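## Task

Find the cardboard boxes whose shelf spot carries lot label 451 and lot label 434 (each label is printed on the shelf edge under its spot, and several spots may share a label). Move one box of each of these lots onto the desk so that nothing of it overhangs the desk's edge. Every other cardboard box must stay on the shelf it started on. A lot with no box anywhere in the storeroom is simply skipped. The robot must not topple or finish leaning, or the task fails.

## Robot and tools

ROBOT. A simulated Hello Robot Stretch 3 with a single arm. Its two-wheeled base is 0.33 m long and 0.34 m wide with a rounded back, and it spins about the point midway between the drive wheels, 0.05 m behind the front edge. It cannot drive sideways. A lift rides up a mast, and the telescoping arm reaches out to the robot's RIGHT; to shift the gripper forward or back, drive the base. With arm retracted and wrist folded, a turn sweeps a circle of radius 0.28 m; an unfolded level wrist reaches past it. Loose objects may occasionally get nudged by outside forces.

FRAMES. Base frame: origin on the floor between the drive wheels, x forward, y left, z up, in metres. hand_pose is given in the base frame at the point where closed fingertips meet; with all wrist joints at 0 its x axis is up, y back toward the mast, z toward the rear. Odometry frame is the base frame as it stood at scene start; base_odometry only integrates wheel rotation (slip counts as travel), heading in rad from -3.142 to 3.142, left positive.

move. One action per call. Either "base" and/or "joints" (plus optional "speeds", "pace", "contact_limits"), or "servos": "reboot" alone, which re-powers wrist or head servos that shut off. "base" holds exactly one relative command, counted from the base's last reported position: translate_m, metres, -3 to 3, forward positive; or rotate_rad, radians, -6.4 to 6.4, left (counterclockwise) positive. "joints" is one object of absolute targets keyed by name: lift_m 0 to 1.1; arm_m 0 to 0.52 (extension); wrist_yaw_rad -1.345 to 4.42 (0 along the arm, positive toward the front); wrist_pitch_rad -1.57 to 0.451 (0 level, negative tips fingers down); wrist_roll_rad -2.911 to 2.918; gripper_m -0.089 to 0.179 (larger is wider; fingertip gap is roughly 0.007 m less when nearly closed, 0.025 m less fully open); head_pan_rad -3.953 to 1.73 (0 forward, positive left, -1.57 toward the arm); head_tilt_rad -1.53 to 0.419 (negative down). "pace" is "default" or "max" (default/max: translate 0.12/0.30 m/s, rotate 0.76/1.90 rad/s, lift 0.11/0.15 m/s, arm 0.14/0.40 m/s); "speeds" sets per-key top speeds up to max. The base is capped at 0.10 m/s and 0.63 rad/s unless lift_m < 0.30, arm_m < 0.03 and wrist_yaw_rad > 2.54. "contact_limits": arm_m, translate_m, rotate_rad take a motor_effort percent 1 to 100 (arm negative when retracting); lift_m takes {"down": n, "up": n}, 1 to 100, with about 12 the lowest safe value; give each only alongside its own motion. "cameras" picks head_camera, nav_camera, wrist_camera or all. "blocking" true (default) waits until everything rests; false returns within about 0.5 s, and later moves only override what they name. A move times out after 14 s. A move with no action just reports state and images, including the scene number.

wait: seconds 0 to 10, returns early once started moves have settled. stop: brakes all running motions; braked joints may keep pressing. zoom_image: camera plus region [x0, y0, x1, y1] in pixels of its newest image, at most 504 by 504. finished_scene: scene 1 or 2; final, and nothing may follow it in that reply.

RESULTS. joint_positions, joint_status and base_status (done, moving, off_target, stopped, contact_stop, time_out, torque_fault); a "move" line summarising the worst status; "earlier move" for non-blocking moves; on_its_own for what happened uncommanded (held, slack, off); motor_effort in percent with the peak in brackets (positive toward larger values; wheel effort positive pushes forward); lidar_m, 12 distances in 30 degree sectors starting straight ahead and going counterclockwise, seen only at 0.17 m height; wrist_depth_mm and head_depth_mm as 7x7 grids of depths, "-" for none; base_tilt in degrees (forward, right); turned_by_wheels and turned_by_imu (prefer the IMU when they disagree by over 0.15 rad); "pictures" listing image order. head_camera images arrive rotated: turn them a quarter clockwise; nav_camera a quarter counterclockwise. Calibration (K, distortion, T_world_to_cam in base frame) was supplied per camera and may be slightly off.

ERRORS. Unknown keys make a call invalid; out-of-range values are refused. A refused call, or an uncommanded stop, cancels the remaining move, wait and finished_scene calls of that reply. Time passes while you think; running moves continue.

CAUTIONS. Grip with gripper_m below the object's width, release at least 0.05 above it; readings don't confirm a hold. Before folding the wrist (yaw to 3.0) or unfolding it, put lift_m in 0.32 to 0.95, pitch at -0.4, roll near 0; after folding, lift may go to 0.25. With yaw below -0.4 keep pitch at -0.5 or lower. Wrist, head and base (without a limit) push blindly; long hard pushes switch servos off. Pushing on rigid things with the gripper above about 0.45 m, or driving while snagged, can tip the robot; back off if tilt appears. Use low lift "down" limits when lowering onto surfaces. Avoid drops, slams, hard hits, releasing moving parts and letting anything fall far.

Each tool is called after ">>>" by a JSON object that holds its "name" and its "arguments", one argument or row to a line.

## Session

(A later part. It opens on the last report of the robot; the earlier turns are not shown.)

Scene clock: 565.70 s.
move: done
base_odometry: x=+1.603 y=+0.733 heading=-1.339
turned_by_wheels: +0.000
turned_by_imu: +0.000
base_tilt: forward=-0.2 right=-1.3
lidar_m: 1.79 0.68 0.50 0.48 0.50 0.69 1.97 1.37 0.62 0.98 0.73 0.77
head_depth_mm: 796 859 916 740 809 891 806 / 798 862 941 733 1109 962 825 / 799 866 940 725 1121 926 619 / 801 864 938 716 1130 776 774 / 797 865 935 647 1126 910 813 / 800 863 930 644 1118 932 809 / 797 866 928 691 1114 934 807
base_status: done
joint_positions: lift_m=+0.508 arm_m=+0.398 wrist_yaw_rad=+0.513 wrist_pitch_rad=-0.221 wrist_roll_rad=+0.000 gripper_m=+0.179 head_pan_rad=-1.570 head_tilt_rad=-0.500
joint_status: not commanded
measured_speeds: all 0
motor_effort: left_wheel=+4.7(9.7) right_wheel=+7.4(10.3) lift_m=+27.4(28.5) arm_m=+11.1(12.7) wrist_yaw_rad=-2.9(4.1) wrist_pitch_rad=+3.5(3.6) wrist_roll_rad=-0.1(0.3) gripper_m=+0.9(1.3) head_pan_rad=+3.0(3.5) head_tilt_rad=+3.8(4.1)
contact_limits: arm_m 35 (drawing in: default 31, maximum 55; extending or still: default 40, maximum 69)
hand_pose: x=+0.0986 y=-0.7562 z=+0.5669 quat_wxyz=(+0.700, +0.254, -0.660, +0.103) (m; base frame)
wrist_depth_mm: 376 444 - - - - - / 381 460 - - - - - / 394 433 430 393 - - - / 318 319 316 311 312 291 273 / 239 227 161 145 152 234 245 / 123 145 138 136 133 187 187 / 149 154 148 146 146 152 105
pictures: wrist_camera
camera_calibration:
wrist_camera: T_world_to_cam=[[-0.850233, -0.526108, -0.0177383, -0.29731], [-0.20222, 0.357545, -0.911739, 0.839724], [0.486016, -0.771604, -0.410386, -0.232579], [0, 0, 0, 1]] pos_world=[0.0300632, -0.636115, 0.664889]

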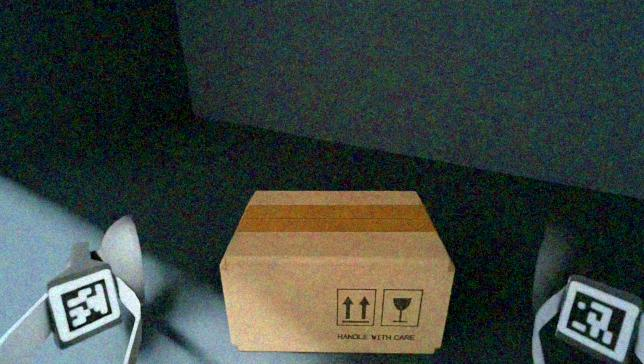

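>>> {"name": "move", "arguments": {
  "joints": {"gripper_m": 0.042}
}}

>>> {"name": "move", "arguments": {
  "joints": {"lift_m": 0.57},
  "speeds": {"lift_m": 0.06},
  "cameras": ["wrist_camera"]
}}

>>> {"name": "move", "arguments": {
  "joints": {"arm_m": 0.0},
  "cameras": ["wrist_camera"]
}}

>>> {"name": "move", "arguments": {
  "base": {"translate_m": -0.92},
  "joints": {"wrist_yaw_rad": 1.57, "head_pan_rad": -2.9, "head_tilt_rad": -0.3}
}}

>>> {"name": "move", "arguments": {
  "base": {"translate_m": -0.9},
  "pace": "max",
  "cameras": ["wrist_camera", "nav_camera"]
}}

Scene clock: 599.17 s.
move: done
base_odometry: x=+1.603 y=+0.733 heading=-1.339
turned_by_wheels: +0.000
turned_by_imu: +0.000
base_tilt: forward=-0.4 right=-1.3
lidar_m: 1.80 0.68 0.50 0.48 0.50 0.69 1.97 1.37 0.62 0.98 0.73 0.77
head_depth_mm: 798 857 913 736 809 889 807 / 799 865 942 733 1106 957 825 / 800 860 936 723 1128 924 619 / 798 861 943 715 1126 778 773 / 800 865 934 646 1129 889 810 / 803 864 932 642 1120 936 808 / 803 864 928 692 1112 928 805
base_status: not commanded
joint_positions: lift_m=+0.508 arm_m=+0.398 wrist_yaw_rad=+0.512 wrist_pitch_rad=-0.220 wrist_roll_rad=+0.000 gripper_m=+0.043 head_pan_rad=-1.570 head_tilt_rad=-0.500
joint_status: all done
measured_speeds: all 0
motor_effort: left_wheel=+4.6(5.3) right_wheel=+7.7(8.7) lift_m=+24.1(25.7) arm_m=+0.7(5.1) wrist_yaw_rad=-2.6(4.1) wrist_pitch_rad=+3.1(3.6) wrist_roll_rad=+0.1(0.3) gripper_m=-18.9(89.3) head_pan_rad=+2.5(3.6) head_tilt_rad=+3.8(4.2)
contact_limits: arm_m 35 (drawing in: default 31, maximum 55; extending or still: default 40, maximum 69)
hand_pose: x=+0.0984 y=-0.7565 z=+0.5673 quat_wxyz=(+0.700, +0.253, -0.660, +0.103) (m; base frame)
wrist_depth_mm: 374 445 - - - - - / 383 463 - - - - - / 394 435 435 397 - - - / 319 319 316 315 314 292 275 / 240 239 149 145 148 235 233 / 192 191 135 137 134 181 188 / 165 123 148 148 148 148 162
pictures: none

Scene clock: 600.80 s.
move: done
base_odometry: x=+1.603 y=+0.733 heading=-1.339
turned_by_wheels: +0.000
turned_by_imu: +0.000
base_tilt: forward=-0.2 right=-1.1
lidar_m: 1.79 0.68 0.50 0.48 0.50 0.69 1.97 1.37 0.62 0.98 0.73 0.77
head_depth_mm: 798 856 916 739 807 887 808 / 802 864 940 731 1103 961 802 / 800 862 935 725 1128 675 770 / 798 864 940 714 1123 688 814 / 801 861 933 644 1123 858 810 / 798 867 931 642 1115 913 807 / 800 864 927 692 1114 934 806
base_status: not commanded
joint_positions: lift_m=+0.570 arm_m=+0.398 wrist_yaw_rad=+0.512 wrist_pitch_rad=-0.223 wrist_roll_rad=+0.000 gripper_m=+0.043 head_pan_rad=-1.570 head_tilt_rad=-0.500
joint_status: all done
measured_speeds: all 0
motor_effort: left_wheel=+4.7(5.3) right_wheel=+7.9(8.5) lift_m=+28.9(34.1) arm_m=-2.5(2.6) wrist_yaw_rad=-2.3(3.2) wrist_pitch_rad=+4.0(4.0) wrist_roll_rad=-0.1(0.3) gripper_m=-18.7(19.2) head_pan_rad=+3.1(3.5) head_tilt_rad=+3.1(4.1)
contact_limits: arm_m 35 (drawing in: default 31, maximum 55; extending or still: default 40, maximum 69)
hand_pose: x=+0.0983 y=-0.7562 z=+0.6284 quat_wxyz=(+0.700, +0.254, -0.659, +0.101) (m; base frame)
wrist_depth_mm: 376 443 - - - - - / 383 464 - - - - - / 400 473 - - - - - / 406 450 461 430 - - - / 351 351 149 146 148 327 - / 281 280 136 136 134 266 276 / 242 219 148 147 147 125 230
pictures: wrist_camera
camera_calibration:
wrist_camera: T_world_to_cam=[[-0.850795, -0.525195, -0.0178162, -0.295697], [-0.202778, 0.359393, -0.910888, 0.896662], [0.484797, -0.771367, -0.412268, -0.205692], [0, 0, 0, 1]] pos_world=[0.0299654, -0.636216, 0.726691]

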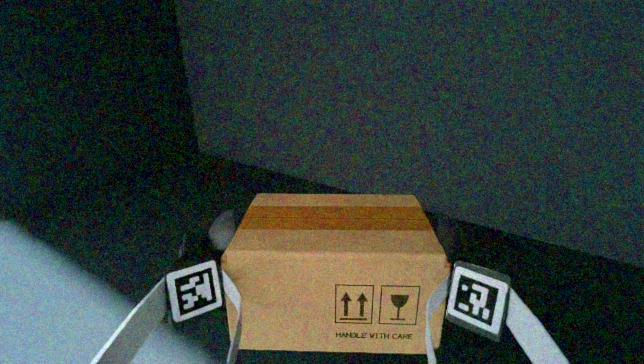

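Scene clock: 604.93 s.
move: done
base_odometry: x=+1.603 y=+0.733 heading=-1.339
turned_by_wheels: +0.000
turned_by_imu: +0.000
base_tilt: forward=-0.3 right=-1.3
lidar_m: 1.80 0.68 0.50 0.48 0.50 0.69 1.97 1.37 0.62 0.98 0.73 0.77
head_depth_mm: 800 858 916 741 809 891 804 / 799 865 943 731 1104 957 826 / 798 868 940 723 1129 952 821 / 801 868 937 716 1126 951 813 / 801 863 937 648 1131 944 810 / 801 861 933 644 1121 936 810 / 803 864 930 692 1115 937 806
base_status: not commanded
joint_positions: lift_m=+0.570 arm_m=+0.001 wrist_yaw_rad=+0.512 wrist_pitch_rad=-0.224 wrist_roll_rad=+0.000 gripper_m=+0.043 head_pan_rad=-1.570 head_tilt_rad=-0.500
joint_status: all done
measured_speeds: all 0
motor_effort: left_wheel=+4.6(5.3) right_wheel=+8.1(8.6) lift_m=+27.1(28.7) arm_m=-12.6(14.6) wrist_yaw_rad=-1.9(3.9) wrist_pitch_rad=+4.0(4.1) wrist_roll_rad=-0.2(0.4) gripper_m=-18.3(19.3) head_pan_rad=+2.2(3.3) head_tilt_rad=+3.2(4.2)
hand_pose: x=+0.0983 y=-0.3588 z=+0.6283 quat_wxyz=(+0.700, +0.254, -0.659, +0.101) (m; base frame)
wrist_depth_mm: - 478 - - - - - / - 507 - - - - - / - 523 - - - - - / - - 498 460 460 461 455 / - - 147 146 148 347 343 / - 123 136 136 134 291 282 / 904 799 146 146 145 111 269
pictures: wrist_camera
camera_calibration:
wrist_camera: T_world_to_cam=[[-0.850804, -0.525179, -0.0178896, -0.0869266], [-0.202936, 0.359784, -0.910699, 0.753801], [0.484716, -0.771196, -0.412683, 0.101194], [0, 0, 0, 1]] pos_world=[0.0299656, -0.238817, 0.726692]

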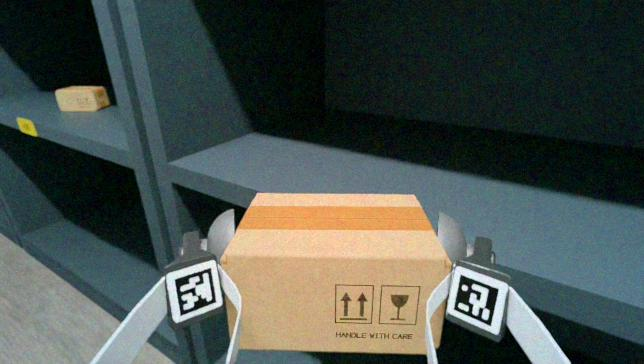

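Scene clock: 615.27 s.
move: done
base_odometry: x=+1.392 y=+1.629 heading=-1.339
turned_by_wheels: +0.000
turned_by_imu: +0.000
base_tilt: forward=-0.3 right=-1.2
lidar_m: 1.83 0.69 0.51 0.49 0.51 0.70 1.41 1.47 0.63 0.97 0.70 0.75
head_depth_mm: 1175 1219 1272 1336 1404 1461 1517 / 1201 1254 1307 1372 1440 1506 1552 / 1230 1283 1342 1409 1475 1562 1548 / 1265 1319 1381 1451 1518 1600 1536 / 1297 1359 1424 1487 1582 1679 1539 / 1325 1391 1455 1534 1619 1718 1528 / 1361 1425 1496 1593 1665 1759 1519
base_status: done
joint_positions: lift_m=+0.570 arm_m=+0.001 wrist_yaw_rad=+1.567 wrist_pitch_rad=-0.224 wrist_roll_rad=+0.000 gripper_m=+0.043 head_pan_rad=-2.900 head_tilt_rad=-0.300
joint_status: all done
measured_speeds: all 0
motor_effort: left_wheel=-5.2(10.0) right_wheel=-5.7(14.2) lift_m=+30.8(32.4) arm_m=+3.6(13.4) wrist_yaw_rad=+2.4(5.6) wrist_pitch_rad=+4.0(4.1) wrist_roll_rad=+0.1(0.4) gripper_m=-18.7(19.4) head_pan_rad=+3.2(6.2) head_tilt_rad=-3.0(9.2)
hand_pose: x=+0.2231 y=-0.1465 z=+0.6283 quat_wxyz=(+0.554, +0.552, -0.442, +0.440) (m; base frame)
wrist_depth_mm: - - - - - - - / - - - - - - - / - - - - - - - / - - - - - - 593 / - - 147 146 148 - - / - 123 135 136 134 125 - / - 827 149 148 147 122 -
pictures: none

Scene clock: 625.23 s.
move: done
base_odometry: x=+1.185 y=+2.504 heading=-1.339
turned_by_wheels: +0.000
turned_by_imu: -0.001
base_tilt: forward=-0.4 right=-1.2
lidar_m: 1.87 0.71 0.52 0.50 0.52 0.54 0.52 0.54 0.75 2.11 0.71 0.73
head_depth_mm: 415 432 451 471 494 518 546 / 424 442 462 484 509 535 564 / 435 454 474 498 523 551 581 / 445 466 487 511 539 569 602 / 457 478 502 526 556 587 621 / 469 491 517 544 573 605 643 / 480 504 530 561 591 630 667
base_status: done
joint_positions: lift_m=+0.570 arm_m=+0.001 wrist_yaw_rad=+1.567 wrist_pitch_rad=-0.224 wrist_roll_rad=+0.000 gripper_m=+0.043 head_pan_rad=-2.900 head_tilt_rad=-0.300
joint_status: not commanded
measured_speeds: all 0
motor_effort: left_wheel=-5.5(10.7) right_wheel=-4.7(14.2) lift_m=+29.3(31.4) arm_m=+13.0(13.0) wrist_yaw_rad=+2.7(4.0) wrist_pitch_rad=+3.9(4.1) wrist_roll_rad=-0.2(0.4) gripper_m=-18.6(19.4) head_pan_rad=+3.2(4.1) head_tilt_rad=-0.4(3.7)
hand_pose: x=+0.2231 y=-0.1465 z=+0.6283 quat_wxyz=(+0.554, +0.552, -0.442, +0.440) (m; base frame)
wrist_depth_mm: - - - - - - - / - - - - - - - / - - - - - - - / - - - - - - 579 / - - 147 147 148 - - / - 123 136 137 134 125 - / - 822 148 147 147 125 -
pictures: nav_camera (sideways), wrist_camera
camera_calibration:
nav_camera: T_world_to_cam=[[-0.258544, -0.0812721, 0.962575, -1.2082], [-0.253189, 0.96732, 0.0136673, 0.0339434], [-0.932229, -0.240179, -0.270672, 0.311187], [0, 0, 0, 1]] pos_world=[-0.0136801, -0.0562862, 1.24675]
wrist_camera: T_world_to_cam=[[0.0373704, -0.999141, -0.0178855, -0.13684], [-0.413074, 0.000852237, -0.910697, 0.69707], [0.90993, 0.0414211, -0.412688, 0.228549], [0, 0, 0, 1]] pos_world=[0.0850915, -0.146783, 0.726692]

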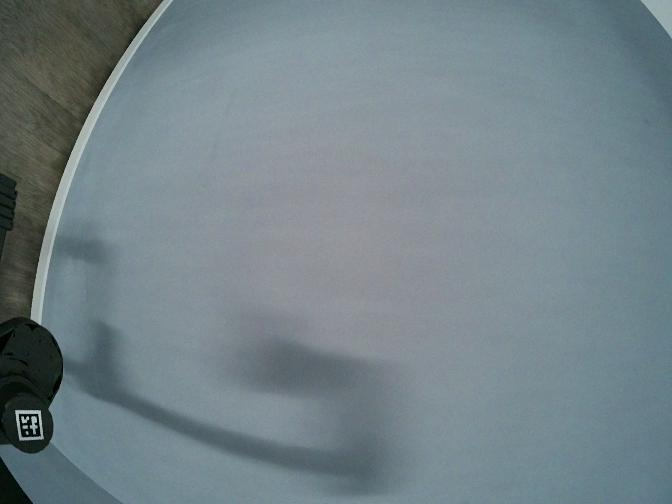

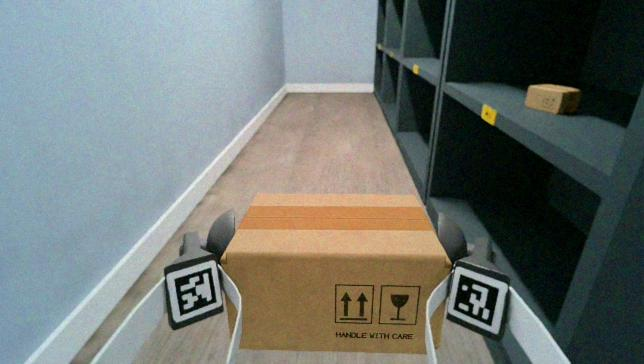

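>>> {"name": "move", "arguments": {
  "base": {"rotate_rad": -1.59},
  "joints": {"head_pan_rad": -1.57, "head_tilt_rad": -0.4, "lift_m": 0.86}
}}

>>> {"name": "move", "arguments": {
  "base": {"translate_m": 1.32},
  "pace": "max"
}}

>>> {"name": "move", "arguments": {
  "base": {"rotate_rad": 1.196}
}}

>>> {"name": "move", "arguments": {
  "base": {"translate_m": 0.86},
  "pace": "max",
  "cameras": ["nav_camera"]
}}

Scene clock: 645.83 s.
move: done
base_odometry: x=+1.185 y=+2.504 heading=-2.929
turned_by_wheels: -1.590
turned_by_imu: -1.564
base_tilt: forward=-0.2 right=-1.1
lidar_m: 2.04 0.71 0.72 1.91 0.71 0.52 0.50 0.52 0.54 0.52 0.54 0.74
head_depth_mm: 413 441 470 504 546 593 650 / 413 440 470 504 546 594 649 / 413 440 470 504 545 594 650 / 413 439 469 503 546 593 649 / 412 439 470 503 544 593 649 / 412 439 468 504 545 592 646 / 412 439 468 503 544 592 646
base_status: done
joint_positions: lift_m=+0.860 arm_m=+0.001 wrist_yaw_rad=+1.567 wrist_pitch_rad=-0.224 wrist_roll_rad=+0.000 gripper_m=+0.043 head_pan_rad=-1.569 head_tilt_rad=-0.400
joint_status: all done
measured_speeds: all 0
motor_effort: left_wheel=+8.7(12.2) right_wheel=-9.3(13.4) lift_m=+31.1(34.7) arm_m=+3.8(12.6) wrist_yaw_rad=+2.0(3.0) wrist_pitch_rad=+4.0(4.1) wrist_roll_rad=-0.1(0.4) gripper_m=-18.8(19.3) head_pan_rad=-3.0(5.1) head_tilt_rad=-4.6(6.4)
hand_pose: x=+0.2231 y=-0.1465 z=+0.9183 quat_wxyz=(+0.554, +0.552, -0.441, +0.440) (m; base frame)
wrist_depth_mm: - - - - - - 508 / - - - - - - 508 / - - - - - - 501 / - - - - - - 498 / - - 149 146 148 627 498 / - 123 135 136 134 126 502 / - - 148 147 147 122 501
pictures: none

Scene clock: 660.00 s.
move: done
base_odometry: x=-0.105 y=+2.225 heading=-2.928
turned_by_wheels: +0.000
turned_by_imu: +0.000
base_tilt: forward=-0.3 right=-1.2
lidar_m: 1.94 1.73 2.11 1.33 0.62 0.70 1.81 0.74 0.54 0.53 0.55 0.75
head_depth_mm: 420 447 477 512 555 602 661 / 420 446 477 513 554 601 660 / 418 446 476 512 554 600 658 / 418 445 476 512 553 600 656 / 418 445 475 511 552 603 658 / 419 445 475 511 553 600 656 / 418 444 476 510 552 599 657
base_status: done
joint_positions: lift_m=+0.860 arm_m=+0.001 wrist_yaw_rad=+1.567 wrist_pitch_rad=-0.224 wrist_roll_rad=+0.000 gripper_m=+0.043 head_pan_rad=-1.570 head_tilt_rad=-0.400
joint_status: not commanded
measured_speeds: all 0
motor_effort: left_wheel=+7.9(13.6) right_wheel=+0.2(10.7) lift_m=+24.6(31.0) arm_m=-9.9(13.3) wrist_yaw_rad=+1.6(3.4) wrist_pitch_rad=+4.0(4.2) wrist_roll_rad=-0.1(0.4) gripper_m=-18.7(19.4) head_pan_rad=-3.2(3.9) head_tilt_rad=-3.1(5.0)
hand_pose: x=+0.2231 y=-0.1465 z=+0.9183 quat_wxyz=(+0.554, +0.552, -0.441, +0.440) (m; base frame)
wrist_depth_mm: - - - - - - 514 / - - - - - - 512 / - - - - - - 516 / - - - - - - 515 / - - 147 146 148 638 509 / - 123 135 136 134 125 510 / - - 148 147 147 122 507
pictures: none

Scene clock: 663.00 s.
move: done
base_odometry: x=-0.105 y=+2.225 heading=-1.733
turned_by_wheels: +1.196
turned_by_imu: +1.177
base_tilt: forward=-0.2 right=-1.2
lidar_m: 2.59 0.89 0.60 0.83 1.34 0.66 0.53 0.53 0.57 0.88 1.94 1.73
head_depth_mm: 687 706 722 743 764 788 813 / 801 824 849 880 907 940 977 / 958 995 1028 1072 1120 1170 1216 / 1198 1252 1304 1382 1458 1541 1410 / 1576 1688 1807 1923 2066 1755 1386 / 1630 1736 1849 1965 2098 1747 1384 / 1573 1667 1759 1890 2010 1738 1390
base_status: done
joint_positions: lift_m=+0.860 arm_m=+0.001 wrist_yaw_rad=+1.567 wrist_pitch_rad=-0.224 wrist_roll_rad=+0.000 gripper_m=+0.043 head_pan_rad=-1.570 head_tilt_rad=-0.400
joint_status: not commanded
measured_speeds: all 0
motor_effort: left_wheel=-8.3(12.8) right_wheel=+9.6(12.4) lift_m=+24.4(25.3) arm_m=-12.9(13.3) wrist_yaw_rad=+2.8(3.4) wrist_pitch_rad=+4.0(4.1) wrist_roll_rad=-0.2(0.3) gripper_m=-18.8(19.2) head_pan_rad=-3.1(3.6) head_tilt_rad=-3.5(4.1)
hand_pose: x=+0.2231 y=-0.1465 z=+0.9183 quat_wxyz=(+0.554, +0.552, -0.441, +0.440) (m; base frame)
wrist_depth_mm: - - - - - - - / - - - - - - - / - - - - - - - / - - - - - - - / - - 149 146 149 - - / - 123 136 136 134 - - / - - 148 147 146 - -
pictures: none

Scene clock: 672.57 s.
move: done
base_odometry: x=-0.244 y=+1.377 heading=-1.733
turned_by_wheels: +0.000
turned_by_imu: +0.000
base_tilt: forward=-0.3 right=-1.4
lidar_m: 2.69 1.71 0.83 0.67 0.66 0.72 1.33 1.32 1.44 1.63 1.17 1.26
head_depth_mm: 1662 1741 1808 1861 1926 1802 1427 / 1602 1723 1861 2031 2163 1796 1414 / 1529 1644 1762 1906 2094 1773 1405 / 1473 1570 1688 1819 1977 1765 1402 / 1414 1513 1611 1722 1875 1765 1405 / 1359 1448 1539 1650 1782 1752 1397 / 1314 1387 1473 1576 1665 1675 1389
base_status: done
joint_positions: lift_m=+0.860 arm_m=+0.001 wrist_yaw_rad=+1.567 wrist_pitch_rad=-0.224 wrist_roll_rad=+0.000 gripper_m=+0.043 head_pan_rad=-1.570 head_tilt_rad=-0.400
joint_status: not commanded
measured_speeds: all 0
motor_effort: left_wheel=+4.7(9.0) right_wheel=+3.7(14.1) lift_m=+26.1(27.0) arm_m=-6.0(13.0) wrist_yaw_rad=+1.0(3.6) wrist_pitch_rad=+3.9(4.2) wrist_roll_rad=+0.0(0.3) gripper_m=-19.0(19.4) head_pan_rad=-2.2(3.3) head_tilt_rad=-2.8(4.3)
hand_pose: x=+0.2231 y=-0.1465 z=+0.9183 quat_wxyz=(+0.554, +0.552, -0.441, +0.440) (m; base frame)
wrist_depth_mm: - - - - - - - / - - - - - - - / - - - - - - - / - - - - - - - / - - 149 145 148 - - / - 124 135 136 134 - - / - - 148 147 147 - -
pictures: nav_camera (sideways)
camera_calibration:
nav_camera: T_world_to_cam=[[0.0173012, -0.364946, 0.930868, -1.16853], [-0.999792, -0.0163673, 0.0121655, 0.0404756], [0.0107961, -0.930885, -0.365153, 0.428418], [0, 0, 0, 1]] pos_world=[0.0560588, -0.0269776, 1.24369]

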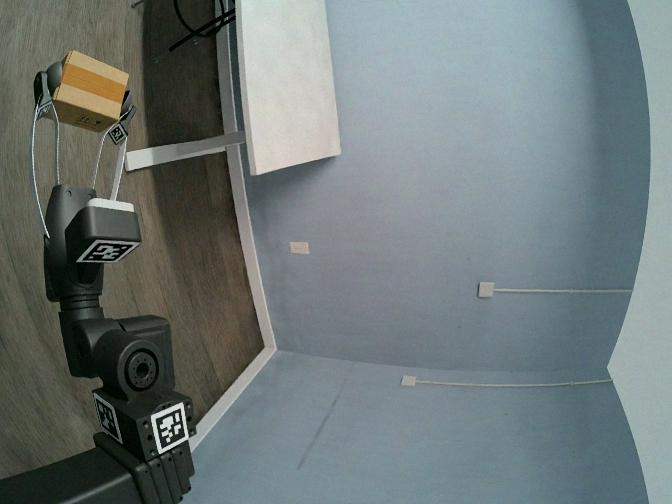

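>>> {"name": "move", "arguments": {
  "base": {"translate_m": 0.85},
  "pace": "max"
}}

>>> {"name": "move", "arguments": {
  "base": {"rotate_rad": 0.403},
  "joints": {"wrist_yaw_rad": 0.0},
  "cameras": ["head_camera", "wrist_camera"]
}}

Scene clock: 693.43 s.
move: done
base_odometry: x=-0.381 y=+0.538 heading=-1.733
turned_by_wheels: +0.000
turned_by_imu: +0.001
base_tilt: forward=-0.2 right=-1.1
lidar_m: 2.16 2.17 1.22 0.99 0.98 1.06 2.12 2.10 1.07 0.80 0.66 1.02
head_depth_mm: 1358 1460 1577 1732 1114 887 1430 / 1295 1384 1493 1609 1106 845 1380 / 1235 1327 1418 1504 1096 806 1368 / 1181 1263 1345 1450 1087 801 1333 / 1134 1206 1291 1375 1075 796 1282 / 1094 1163 1236 1322 1069 792 687 / 1054 1121 1183 1261 1064 785 664
base_status: done
joint_positions: lift_m=+0.860 arm_m=+0.001 wrist_yaw_rad=+1.567 wrist_pitch_rad=-0.224 wrist_roll_rad=+0.000 gripper_m=+0.043 head_pan_rad=-1.570 head_tilt_rad=-0.400
joint_status: not commanded
measured_speeds: all 0
motor_effort: left_wheel=+1.8(10.4) right_wheel=+8.1(13.8) lift_m=+27.4(28.3) arm_m=+1.9(4.4) wrist_yaw_rad=+2.0(3.7) wrist_pitch_rad=+4.0(4.2) wrist_roll_rad=+0.0(0.3) gripper_m=-18.8(19.3) head_pan_rad=-0.9(2.5) head_tilt_rad=-2.3(3.8)
hand_pose: x=+0.2231 y=-0.1465 z=+0.9183 quat_wxyz=(+0.554, +0.552, -0.441, +0.440) (m; base frame)
wrist_depth_mm: - - - - - - - / - - - - - - - / - - - - - - - / - - - - 728 - 538 / - - 149 146 146 - - / - 123 135 136 134 125 - / - - 148 147 147 125 402
pictures: none

Scene clock: 695.23 s.
move: done
base_odometry: x=-0.381 y=+0.538 heading=-1.331
turned_by_wheels: +0.403
turned_by_imu: +0.396
base_tilt: forward=-0.4 right=-1.2
lidar_m: 2.17 1.36 1.01 0.97 1.01 1.41 2.10 1.82 1.08 0.66 1.02 1.87
head_depth_mm: 1101 1166 1253 1336 1121 816 708 / 1099 1169 1251 1341 1104 810 704 / 1098 1171 1248 1340 1098 805 431 / 1105 1168 1252 1344 1088 799 427 / 1107 1167 1246 1332 1077 794 655 / 1100 1173 1254 1344 1070 792 1226 / 1103 1170 1251 1330 1057 787 1277
base_status: done
joint_positions: lift_m=+0.860 arm_m=+0.001 wrist_yaw_rad=+0.003 wrist_pitch_rad=-0.224 wrist_roll_rad=+0.000 gripper_m=+0.043 head_pan_rad=-1.570 head_tilt_rad=-0.400
joint_status: all done
measured_speeds: all 0
motor_effort: left_wheel=-9.2(12.4) right_wheel=+9.7(12.5) lift_m=+27.8(28.6) arm_m=+2.2(3.2) wrist_yaw_rad=-1.8(6.6) wrist_pitch_rad=+4.2(4.2) wrist_roll_rad=+0.2(0.3) gripper_m=-18.5(19.1) head_pan_rad=-1.5(1.9) head_tilt_rad=-2.9(3.2)
hand_pose: x=-0.0207 y=-0.3900 z=+0.9183 quat_wxyz=(+0.703, +0.080, -0.702, -0.078) (m; base frame)
wrist_depth_mm: - - - - - - - / - - - - - - - / - - - - - - - / - - - - - - - / - - 147 146 146 - - / - - 135 137 134 - - / - - 148 148 145 122 -
pictures: head_camera (sideways), wrist_camera
camera_calibration:
head_camera: T_world_to_cam=[[-0.0465717, 0.340324, -0.939154, 1.238], [0.997502, -0.0341503, -0.0618402, 0.0740198], [-0.0531181, -0.939688, -0.337883, 0.395717], [0, 0, 0, 1]] pos_world=[0.00484075, -0.046944, 1.30096]
wrist_camera: T_world_to_cam=[[-0.998865, -0.0441669, -0.0178519, -0.0149506], [-0.00200344, 0.413353, -0.910569, 1.02983], [0.0475961, -0.909499, -0.412972, 0.191596], [0, 0, 0, 1]] pos_world=[-0.0219897, -0.252089, 1.01659]

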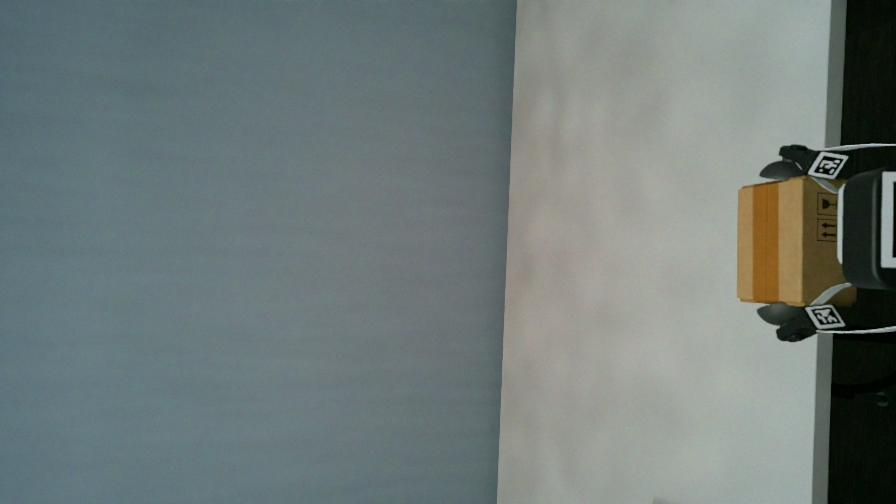

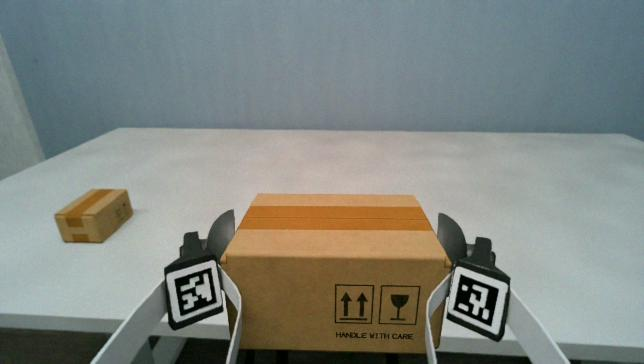

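>>> {"name": "move", "arguments": {
  "joints": {"arm_m": 0.32},
  "speeds": {"arm_m": 0.2}
}}

>>> {"name": "move", "arguments": {
  "joints": {"lift_m": 0.72}
}}

>>> {"name": "move", "arguments": {
  "joints": {"lift_m": 0.691},
  "speeds": {"lift_m": 0.02},
  "contact_limits": {"lift_m": {"down": 15}},
  "cameras": ["wrist_camera", "head_camera"]
}}

Scene clock: 708.10 s.
move: done
base_odometry: x=-0.381 y=+0.538 heading=-1.331
turned_by_wheels: +0.000
turned_by_imu: +0.000
base_tilt: forward=-0.3 right=-1.3
lidar_m: 2.17 1.36 1.01 0.97 1.01 1.41 2.10 1.82 1.08 0.67 1.02 1.87
head_depth_mm: 1099 1165 1255 1344 1116 306 - / 1099 1166 1251 1337 460 345 682 / 1100 1169 1247 1348 460 723 698 / 1098 1173 1246 1344 556 717 697 / 1095 1171 1252 1349 1076 794 691 / 1094 1176 1246 1337 1072 790 1226 / 1103 1166 1249 1325 1064 785 1276
base_status: not commanded
joint_positions: lift_m=+0.860 arm_m=+0.320 wrist_yaw_rad=+0.003 wrist_pitch_rad=-0.224 wrist_roll_rad=+0.000 gripper_m=+0.043 head_pan_rad=-1.570 head_tilt_rad=-0.400
joint_status: all done
measured_speeds: all 0
motor_effort: left_wheel=-8.9(9.3) right_wheel=+9.4(10.4) lift_m=+28.8(29.5) arm_m=+12.5(15.3) wrist_yaw_rad=-3.3(4.3) wrist_pitch_rad=+4.0(4.2) wrist_roll_rad=+0.2(0.3) gripper_m=-18.8(19.5) head_pan_rad=-0.6(1.5) head_tilt_rad=-2.1(3.3)
hand_pose: x=-0.0207 y=-0.7094 z=+0.9183 quat_wxyz=(+0.703, +0.080, -0.702, -0.078) (m; base frame)
wrist_depth_mm: - - - - - - - / - - - - - - - / - - - - - - - / - - - - - - - / - - 147 146 146 - - / - - 135 136 134 - - / - - 146 146 145 111 -
pictures: none

Scene clock: 710.20 s.
move: done
base_odometry: x=-0.381 y=+0.538 heading=-1.331
turned_by_wheels: +0.000
turned_by_imu: +0.000
base_tilt: forward=-0.3 right=-1.3
lidar_m: 2.17 1.36 1.00 0.97 1.01 1.41 2.10 1.82 1.07 0.67 1.02 1.87
head_depth_mm: 1097 1167 1252 1346 1114 817 706 / 1098 1167 1244 1338 1104 812 403 / 1100 1168 1251 1336 1095 530 653 / 1096 1165 1253 1343 1089 539 675 / 1101 1175 1253 1345 1075 789 692 / 1097 1175 1255 1343 1072 790 1230 / 1102 1170 1247 1335 1067 789 1282
base_status: not commanded
joint_positions: lift_m=+0.720 arm_m=+0.320 wrist_yaw_rad=+0.003 wrist_pitch_rad=-0.225 wrist_roll_rad=+0.000 gripper_m=+0.043 head_pan_rad=-1.570 head_tilt_rad=-0.400
joint_status: all done
measured_speeds: all 0
motor_effort: left_wheel=-9.0(9.2) right_wheel=+9.5(10.2) lift_m=+24.9(29.7) arm_m=+9.6(12.9) wrist_yaw_rad=-3.1(4.4) wrist_pitch_rad=+4.2(4.2) wrist_roll_rad=-0.1(0.4) gripper_m=-18.8(19.0) head_pan_rad=-0.7(1.3) head_tilt_rad=-2.1(3.2)
hand_pose: x=-0.0207 y=-0.7094 z=+0.7781 quat_wxyz=(+0.703, +0.081, -0.702, -0.079) (m; base frame)
wrist_depth_mm: - - - - - - - / - - - - - - - / - - - - - - - / - - - - - - - / - - 147 146 146 - - / - - 135 136 134 - - / - - 146 147 145 111 -
pictures: none

Scene clock: 712.03 s.
move: done
base_odometry: x=-0.381 y=+0.538 heading=-1.331
turned_by_wheels: +0.000
turned_by_imu: +0.000
base_tilt: forward=-0.3 right=-1.1
lidar_m: 2.17 1.35 1.01 0.97 1.01 1.41 2.09 1.83 1.07 0.67 1.02 1.87
head_depth_mm: 1099 1169 1254 1334 1117 818 710 / 1099 1166 1252 1345 1107 811 453 / 1100 1164 1248 1345 1091 547 513 / 1100 1170 1250 1334 1087 618 539 / 1101 1174 1257 1347 1082 794 693 / 1098 1174 1252 1341 1071 789 1224 / 1100 1174 1248 1330 1062 786 1273
base_status: not commanded
joint_positions: lift_m=+0.691 arm_m=+0.320 wrist_yaw_rad=+0.003 wrist_pitch_rad=-0.209 wrist_roll_rad=+0.000 gripper_m=+0.043 head_pan_rad=-1.570 head_tilt_rad=-0.400
joint_status: all done
measured_speeds: all 0
motor_effort: left_wheel=-8.3(9.2) right_wheel=+9.1(10.6) lift_m=+22.6(26.3) arm_m=+6.6(9.4) wrist_yaw_rad=-3.4(4.4) wrist_pitch_rad=+1.1(4.2) wrist_roll_rad=-0.1(0.3) gripper_m=-18.4(19.1) head_pan_rad=-0.6(1.1) head_tilt_rad=-2.4(3.1)
contact_limits: lift_m down 15 (down: maximum 72; up: maximum 65)
hand_pose: x=-0.0207 y=-0.7107 z=+0.7531 quat_wxyz=(+0.704, +0.075, -0.703, -0.073) (m; base frame)
wrist_depth_mm: - - - - - - - / - - - - - - - / - - - - - - - / - - - 182 - - - / - - 145 145 148 - - / - - 135 137 134 - - / - - 147 147 145 110 -
pictures: head_camera (sideways), wrist_camera
camera_calibration:
head_camera: T_world_to_cam=[[-0.0465717, 0.340324, -0.939154, 1.238], [0.997502, -0.0341503, -0.0618402, 0.0740198], [-0.0531181, -0.939688, -0.337883, 0.395717], [0, 0, 0, 1]] pos_world=[0.00484075, -0.046944, 1.30096]
wrist_camera: T_world_to_cam=[[-0.998865, -0.0444013, -0.0172534, -0.0326726], [-0.00190289, 0.399099, -0.916906, 1.00662], [0.0475976, -0.915832, -0.39873, -0.183419], [0, 0, 0, 1]] pos_world=[-0.0219898, -0.571172, 0.849276]

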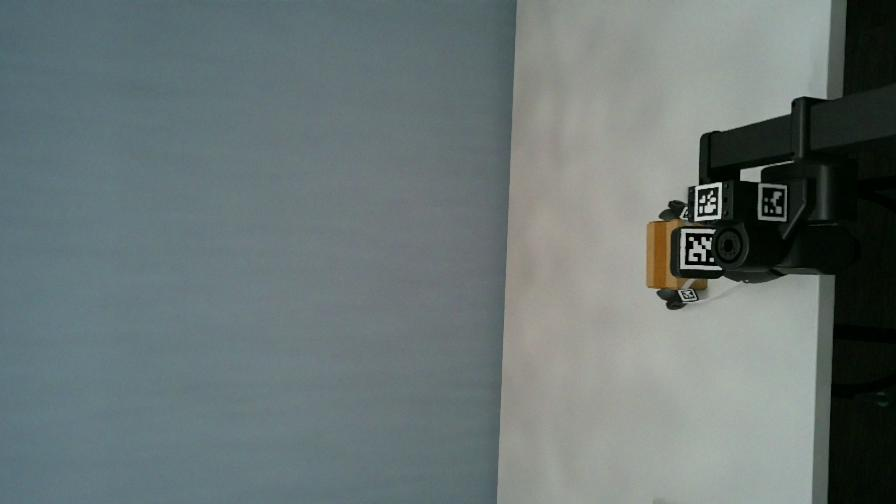

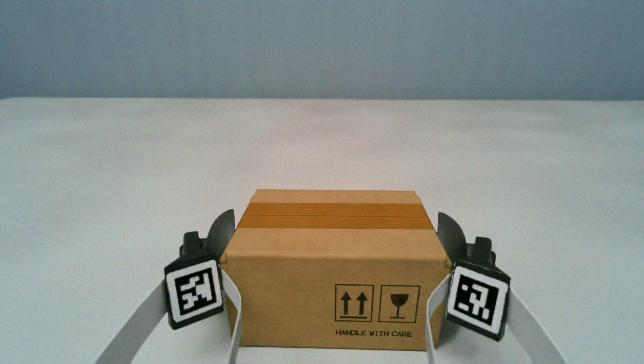

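>>> {"name": "move", "arguments": {
  "joints": {"gripper_m": 0.179}
}}

>>> {"name": "move", "arguments": {
  "joints": {"arm_m": 0.02, "head_pan_rad": -1.2},
  "cameras": ["wrist_camera", "head_camera"]
}}

Scene clock: 718.30 s.
move: done
base_odometry: x=-0.381 y=+0.538 heading=-1.331
turned_by_wheels: +0.000
turned_by_imu: +0.000
base_tilt: forward=-0.2 right=-1.2
lidar_m: 2.17 1.35 1.01 0.97 1.02 1.41 2.10 1.83 1.08 0.67 1.02 1.87
head_depth_mm: 1095 1166 1247 1340 1116 814 707 / 1093 1168 1246 1341 1106 812 453 / 1102 1170 1249 1335 1096 547 514 / 1100 1164 1246 1341 1089 618 540 / 1103 1175 1248 1343 1077 778 692 / 1101 1166 1250 1351 1071 789 1234 / 1101 1170 1252 1324 1058 789 1280
base_status: not commanded
joint_positions: lift_m=+0.691 arm_m=+0.320 wrist_yaw_rad=+0.003 wrist_pitch_rad=-0.214 wrist_roll_rad=+0.000 gripper_m=+0.179 head_pan_rad=-1.570 head_tilt_rad=-0.400
joint_status: all done
measured_speeds: all 0
motor_effort: left_wheel=-8.7(9.1) right_wheel=+9.5(10.3) lift_m=+28.0(28.2) arm_m=-1.9(2.3) wrist_yaw_rad=-2.0(4.6) wrist_pitch_rad=+2.1(2.2) wrist_roll_rad=-0.1(0.3) gripper_m=+1.1(84.2) head_pan_rad=-0.4(0.9) head_tilt_rad=-2.0(2.9)
contact_limits: lift_m down 15 (down: maximum 72; up: maximum 65)
hand_pose: x=-0.0208 y=-0.7103 z=+0.7518 quat_wxyz=(+0.703, +0.077, -0.703, -0.075) (m; base frame)
wrist_depth_mm: - - - - - - - / - - - - - - - / - - - - - - - / - - - 177 - - - / - 142 135 142 149 - - / - 126 138 137 134 - - / - - 147 146 144 - 105
pictures: none

Scene clock: 721.73 s.
move: done
base_odometry: x=-0.381 y=+0.538 heading=-1.331
turned_by_wheels: +0.000
turned_by_imu: +0.000
base_tilt: forward=-0.3 right=-1.2
lidar_m: 2.17 1.35 1.01 0.97 1.02 1.41 2.10 1.82 1.07 0.67 1.02 1.87
head_depth_mm: 1062 1115 1186 1257 1119 749 645 / 1104 1168 1235 1314 1112 808 678 / 1142 1204 1289 1371 1095 805 701 / 1189 1253 1337 1416 1093 800 1302 / 1237 1326 1405 1476 1079 794 1330 / 1294 1375 1482 1588 1073 820 1348 / 1331 1411 1543 1656 1066 848 1391
base_status: not commanded
joint_positions: lift_m=+0.691 arm_m=+0.020 wrist_yaw_rad=+0.003 wrist_pitch_rad=-0.214 wrist_roll_rad=+0.000 gripper_m=+0.179 head_pan_rad=-1.199 head_tilt_rad=-0.400
joint_status: all done
measured_speeds: all 0
motor_effort: left_wheel=-8.6(9.2) right_wheel=+9.4(10.2) lift_m=+30.4(31.5) arm_m=-13.0(14.6) wrist_yaw_rad=-2.6(4.4) wrist_pitch_rad=+2.3(2.3) wrist_roll_rad=-0.1(0.3) gripper_m=+0.5(1.1) head_pan_rad=-3.7(6.9) head_tilt_rad=-2.3(3.3)
contact_limits: lift_m down 15 (down: maximum 72; up: maximum 65)
hand_pose: x=-0.0208 y=-0.4102 z=+0.7516 quat_wxyz=(+0.703, +0.077, -0.703, -0.075) (m; base frame)
wrist_depth_mm: - - - - - - - / - - - - - - - / 431 - - 418 - - - / - - - - - - - / - - - - - - - / 123 - - - - - - / 976 - - - - - 105
pictures: head_camera (sideways), wrist_camera
camera_calibration:
head_camera: T_world_to_cam=[[-0.166691, 0.30031, -0.939163, 1.23876], [0.942081, 0.329643, -0.0618009, 0.0743567], [0.29103, -0.895069, -0.337865, 0.393546], [0, 0, 0, 1]] pos_world=[0.0219067, -0.0442726, 1.30096]
wrist_camera: T_world_to_cam=[[-0.998869, -0.0442105, -0.0174703, -0.0191314], [-0.00190274, 0.404396, -0.914582, 0.885851], [0.0474991, -0.913515, -0.404023, 0.0961146], [0, 0, 0, 1]] pos_world=[-0.0219896, -0.271278, 0.848682]

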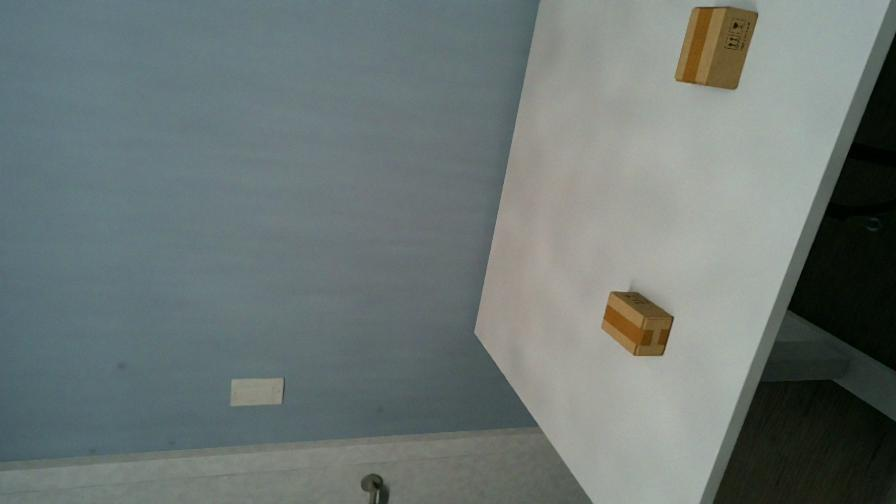

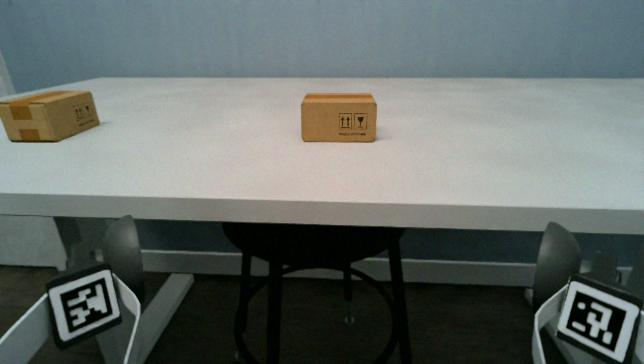

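Both boxes are on the desk, well inside its edges.

>>> {"name": "finished_scene", "arguments": {
  "scene": 2
}}

The scene is finished: the task was done.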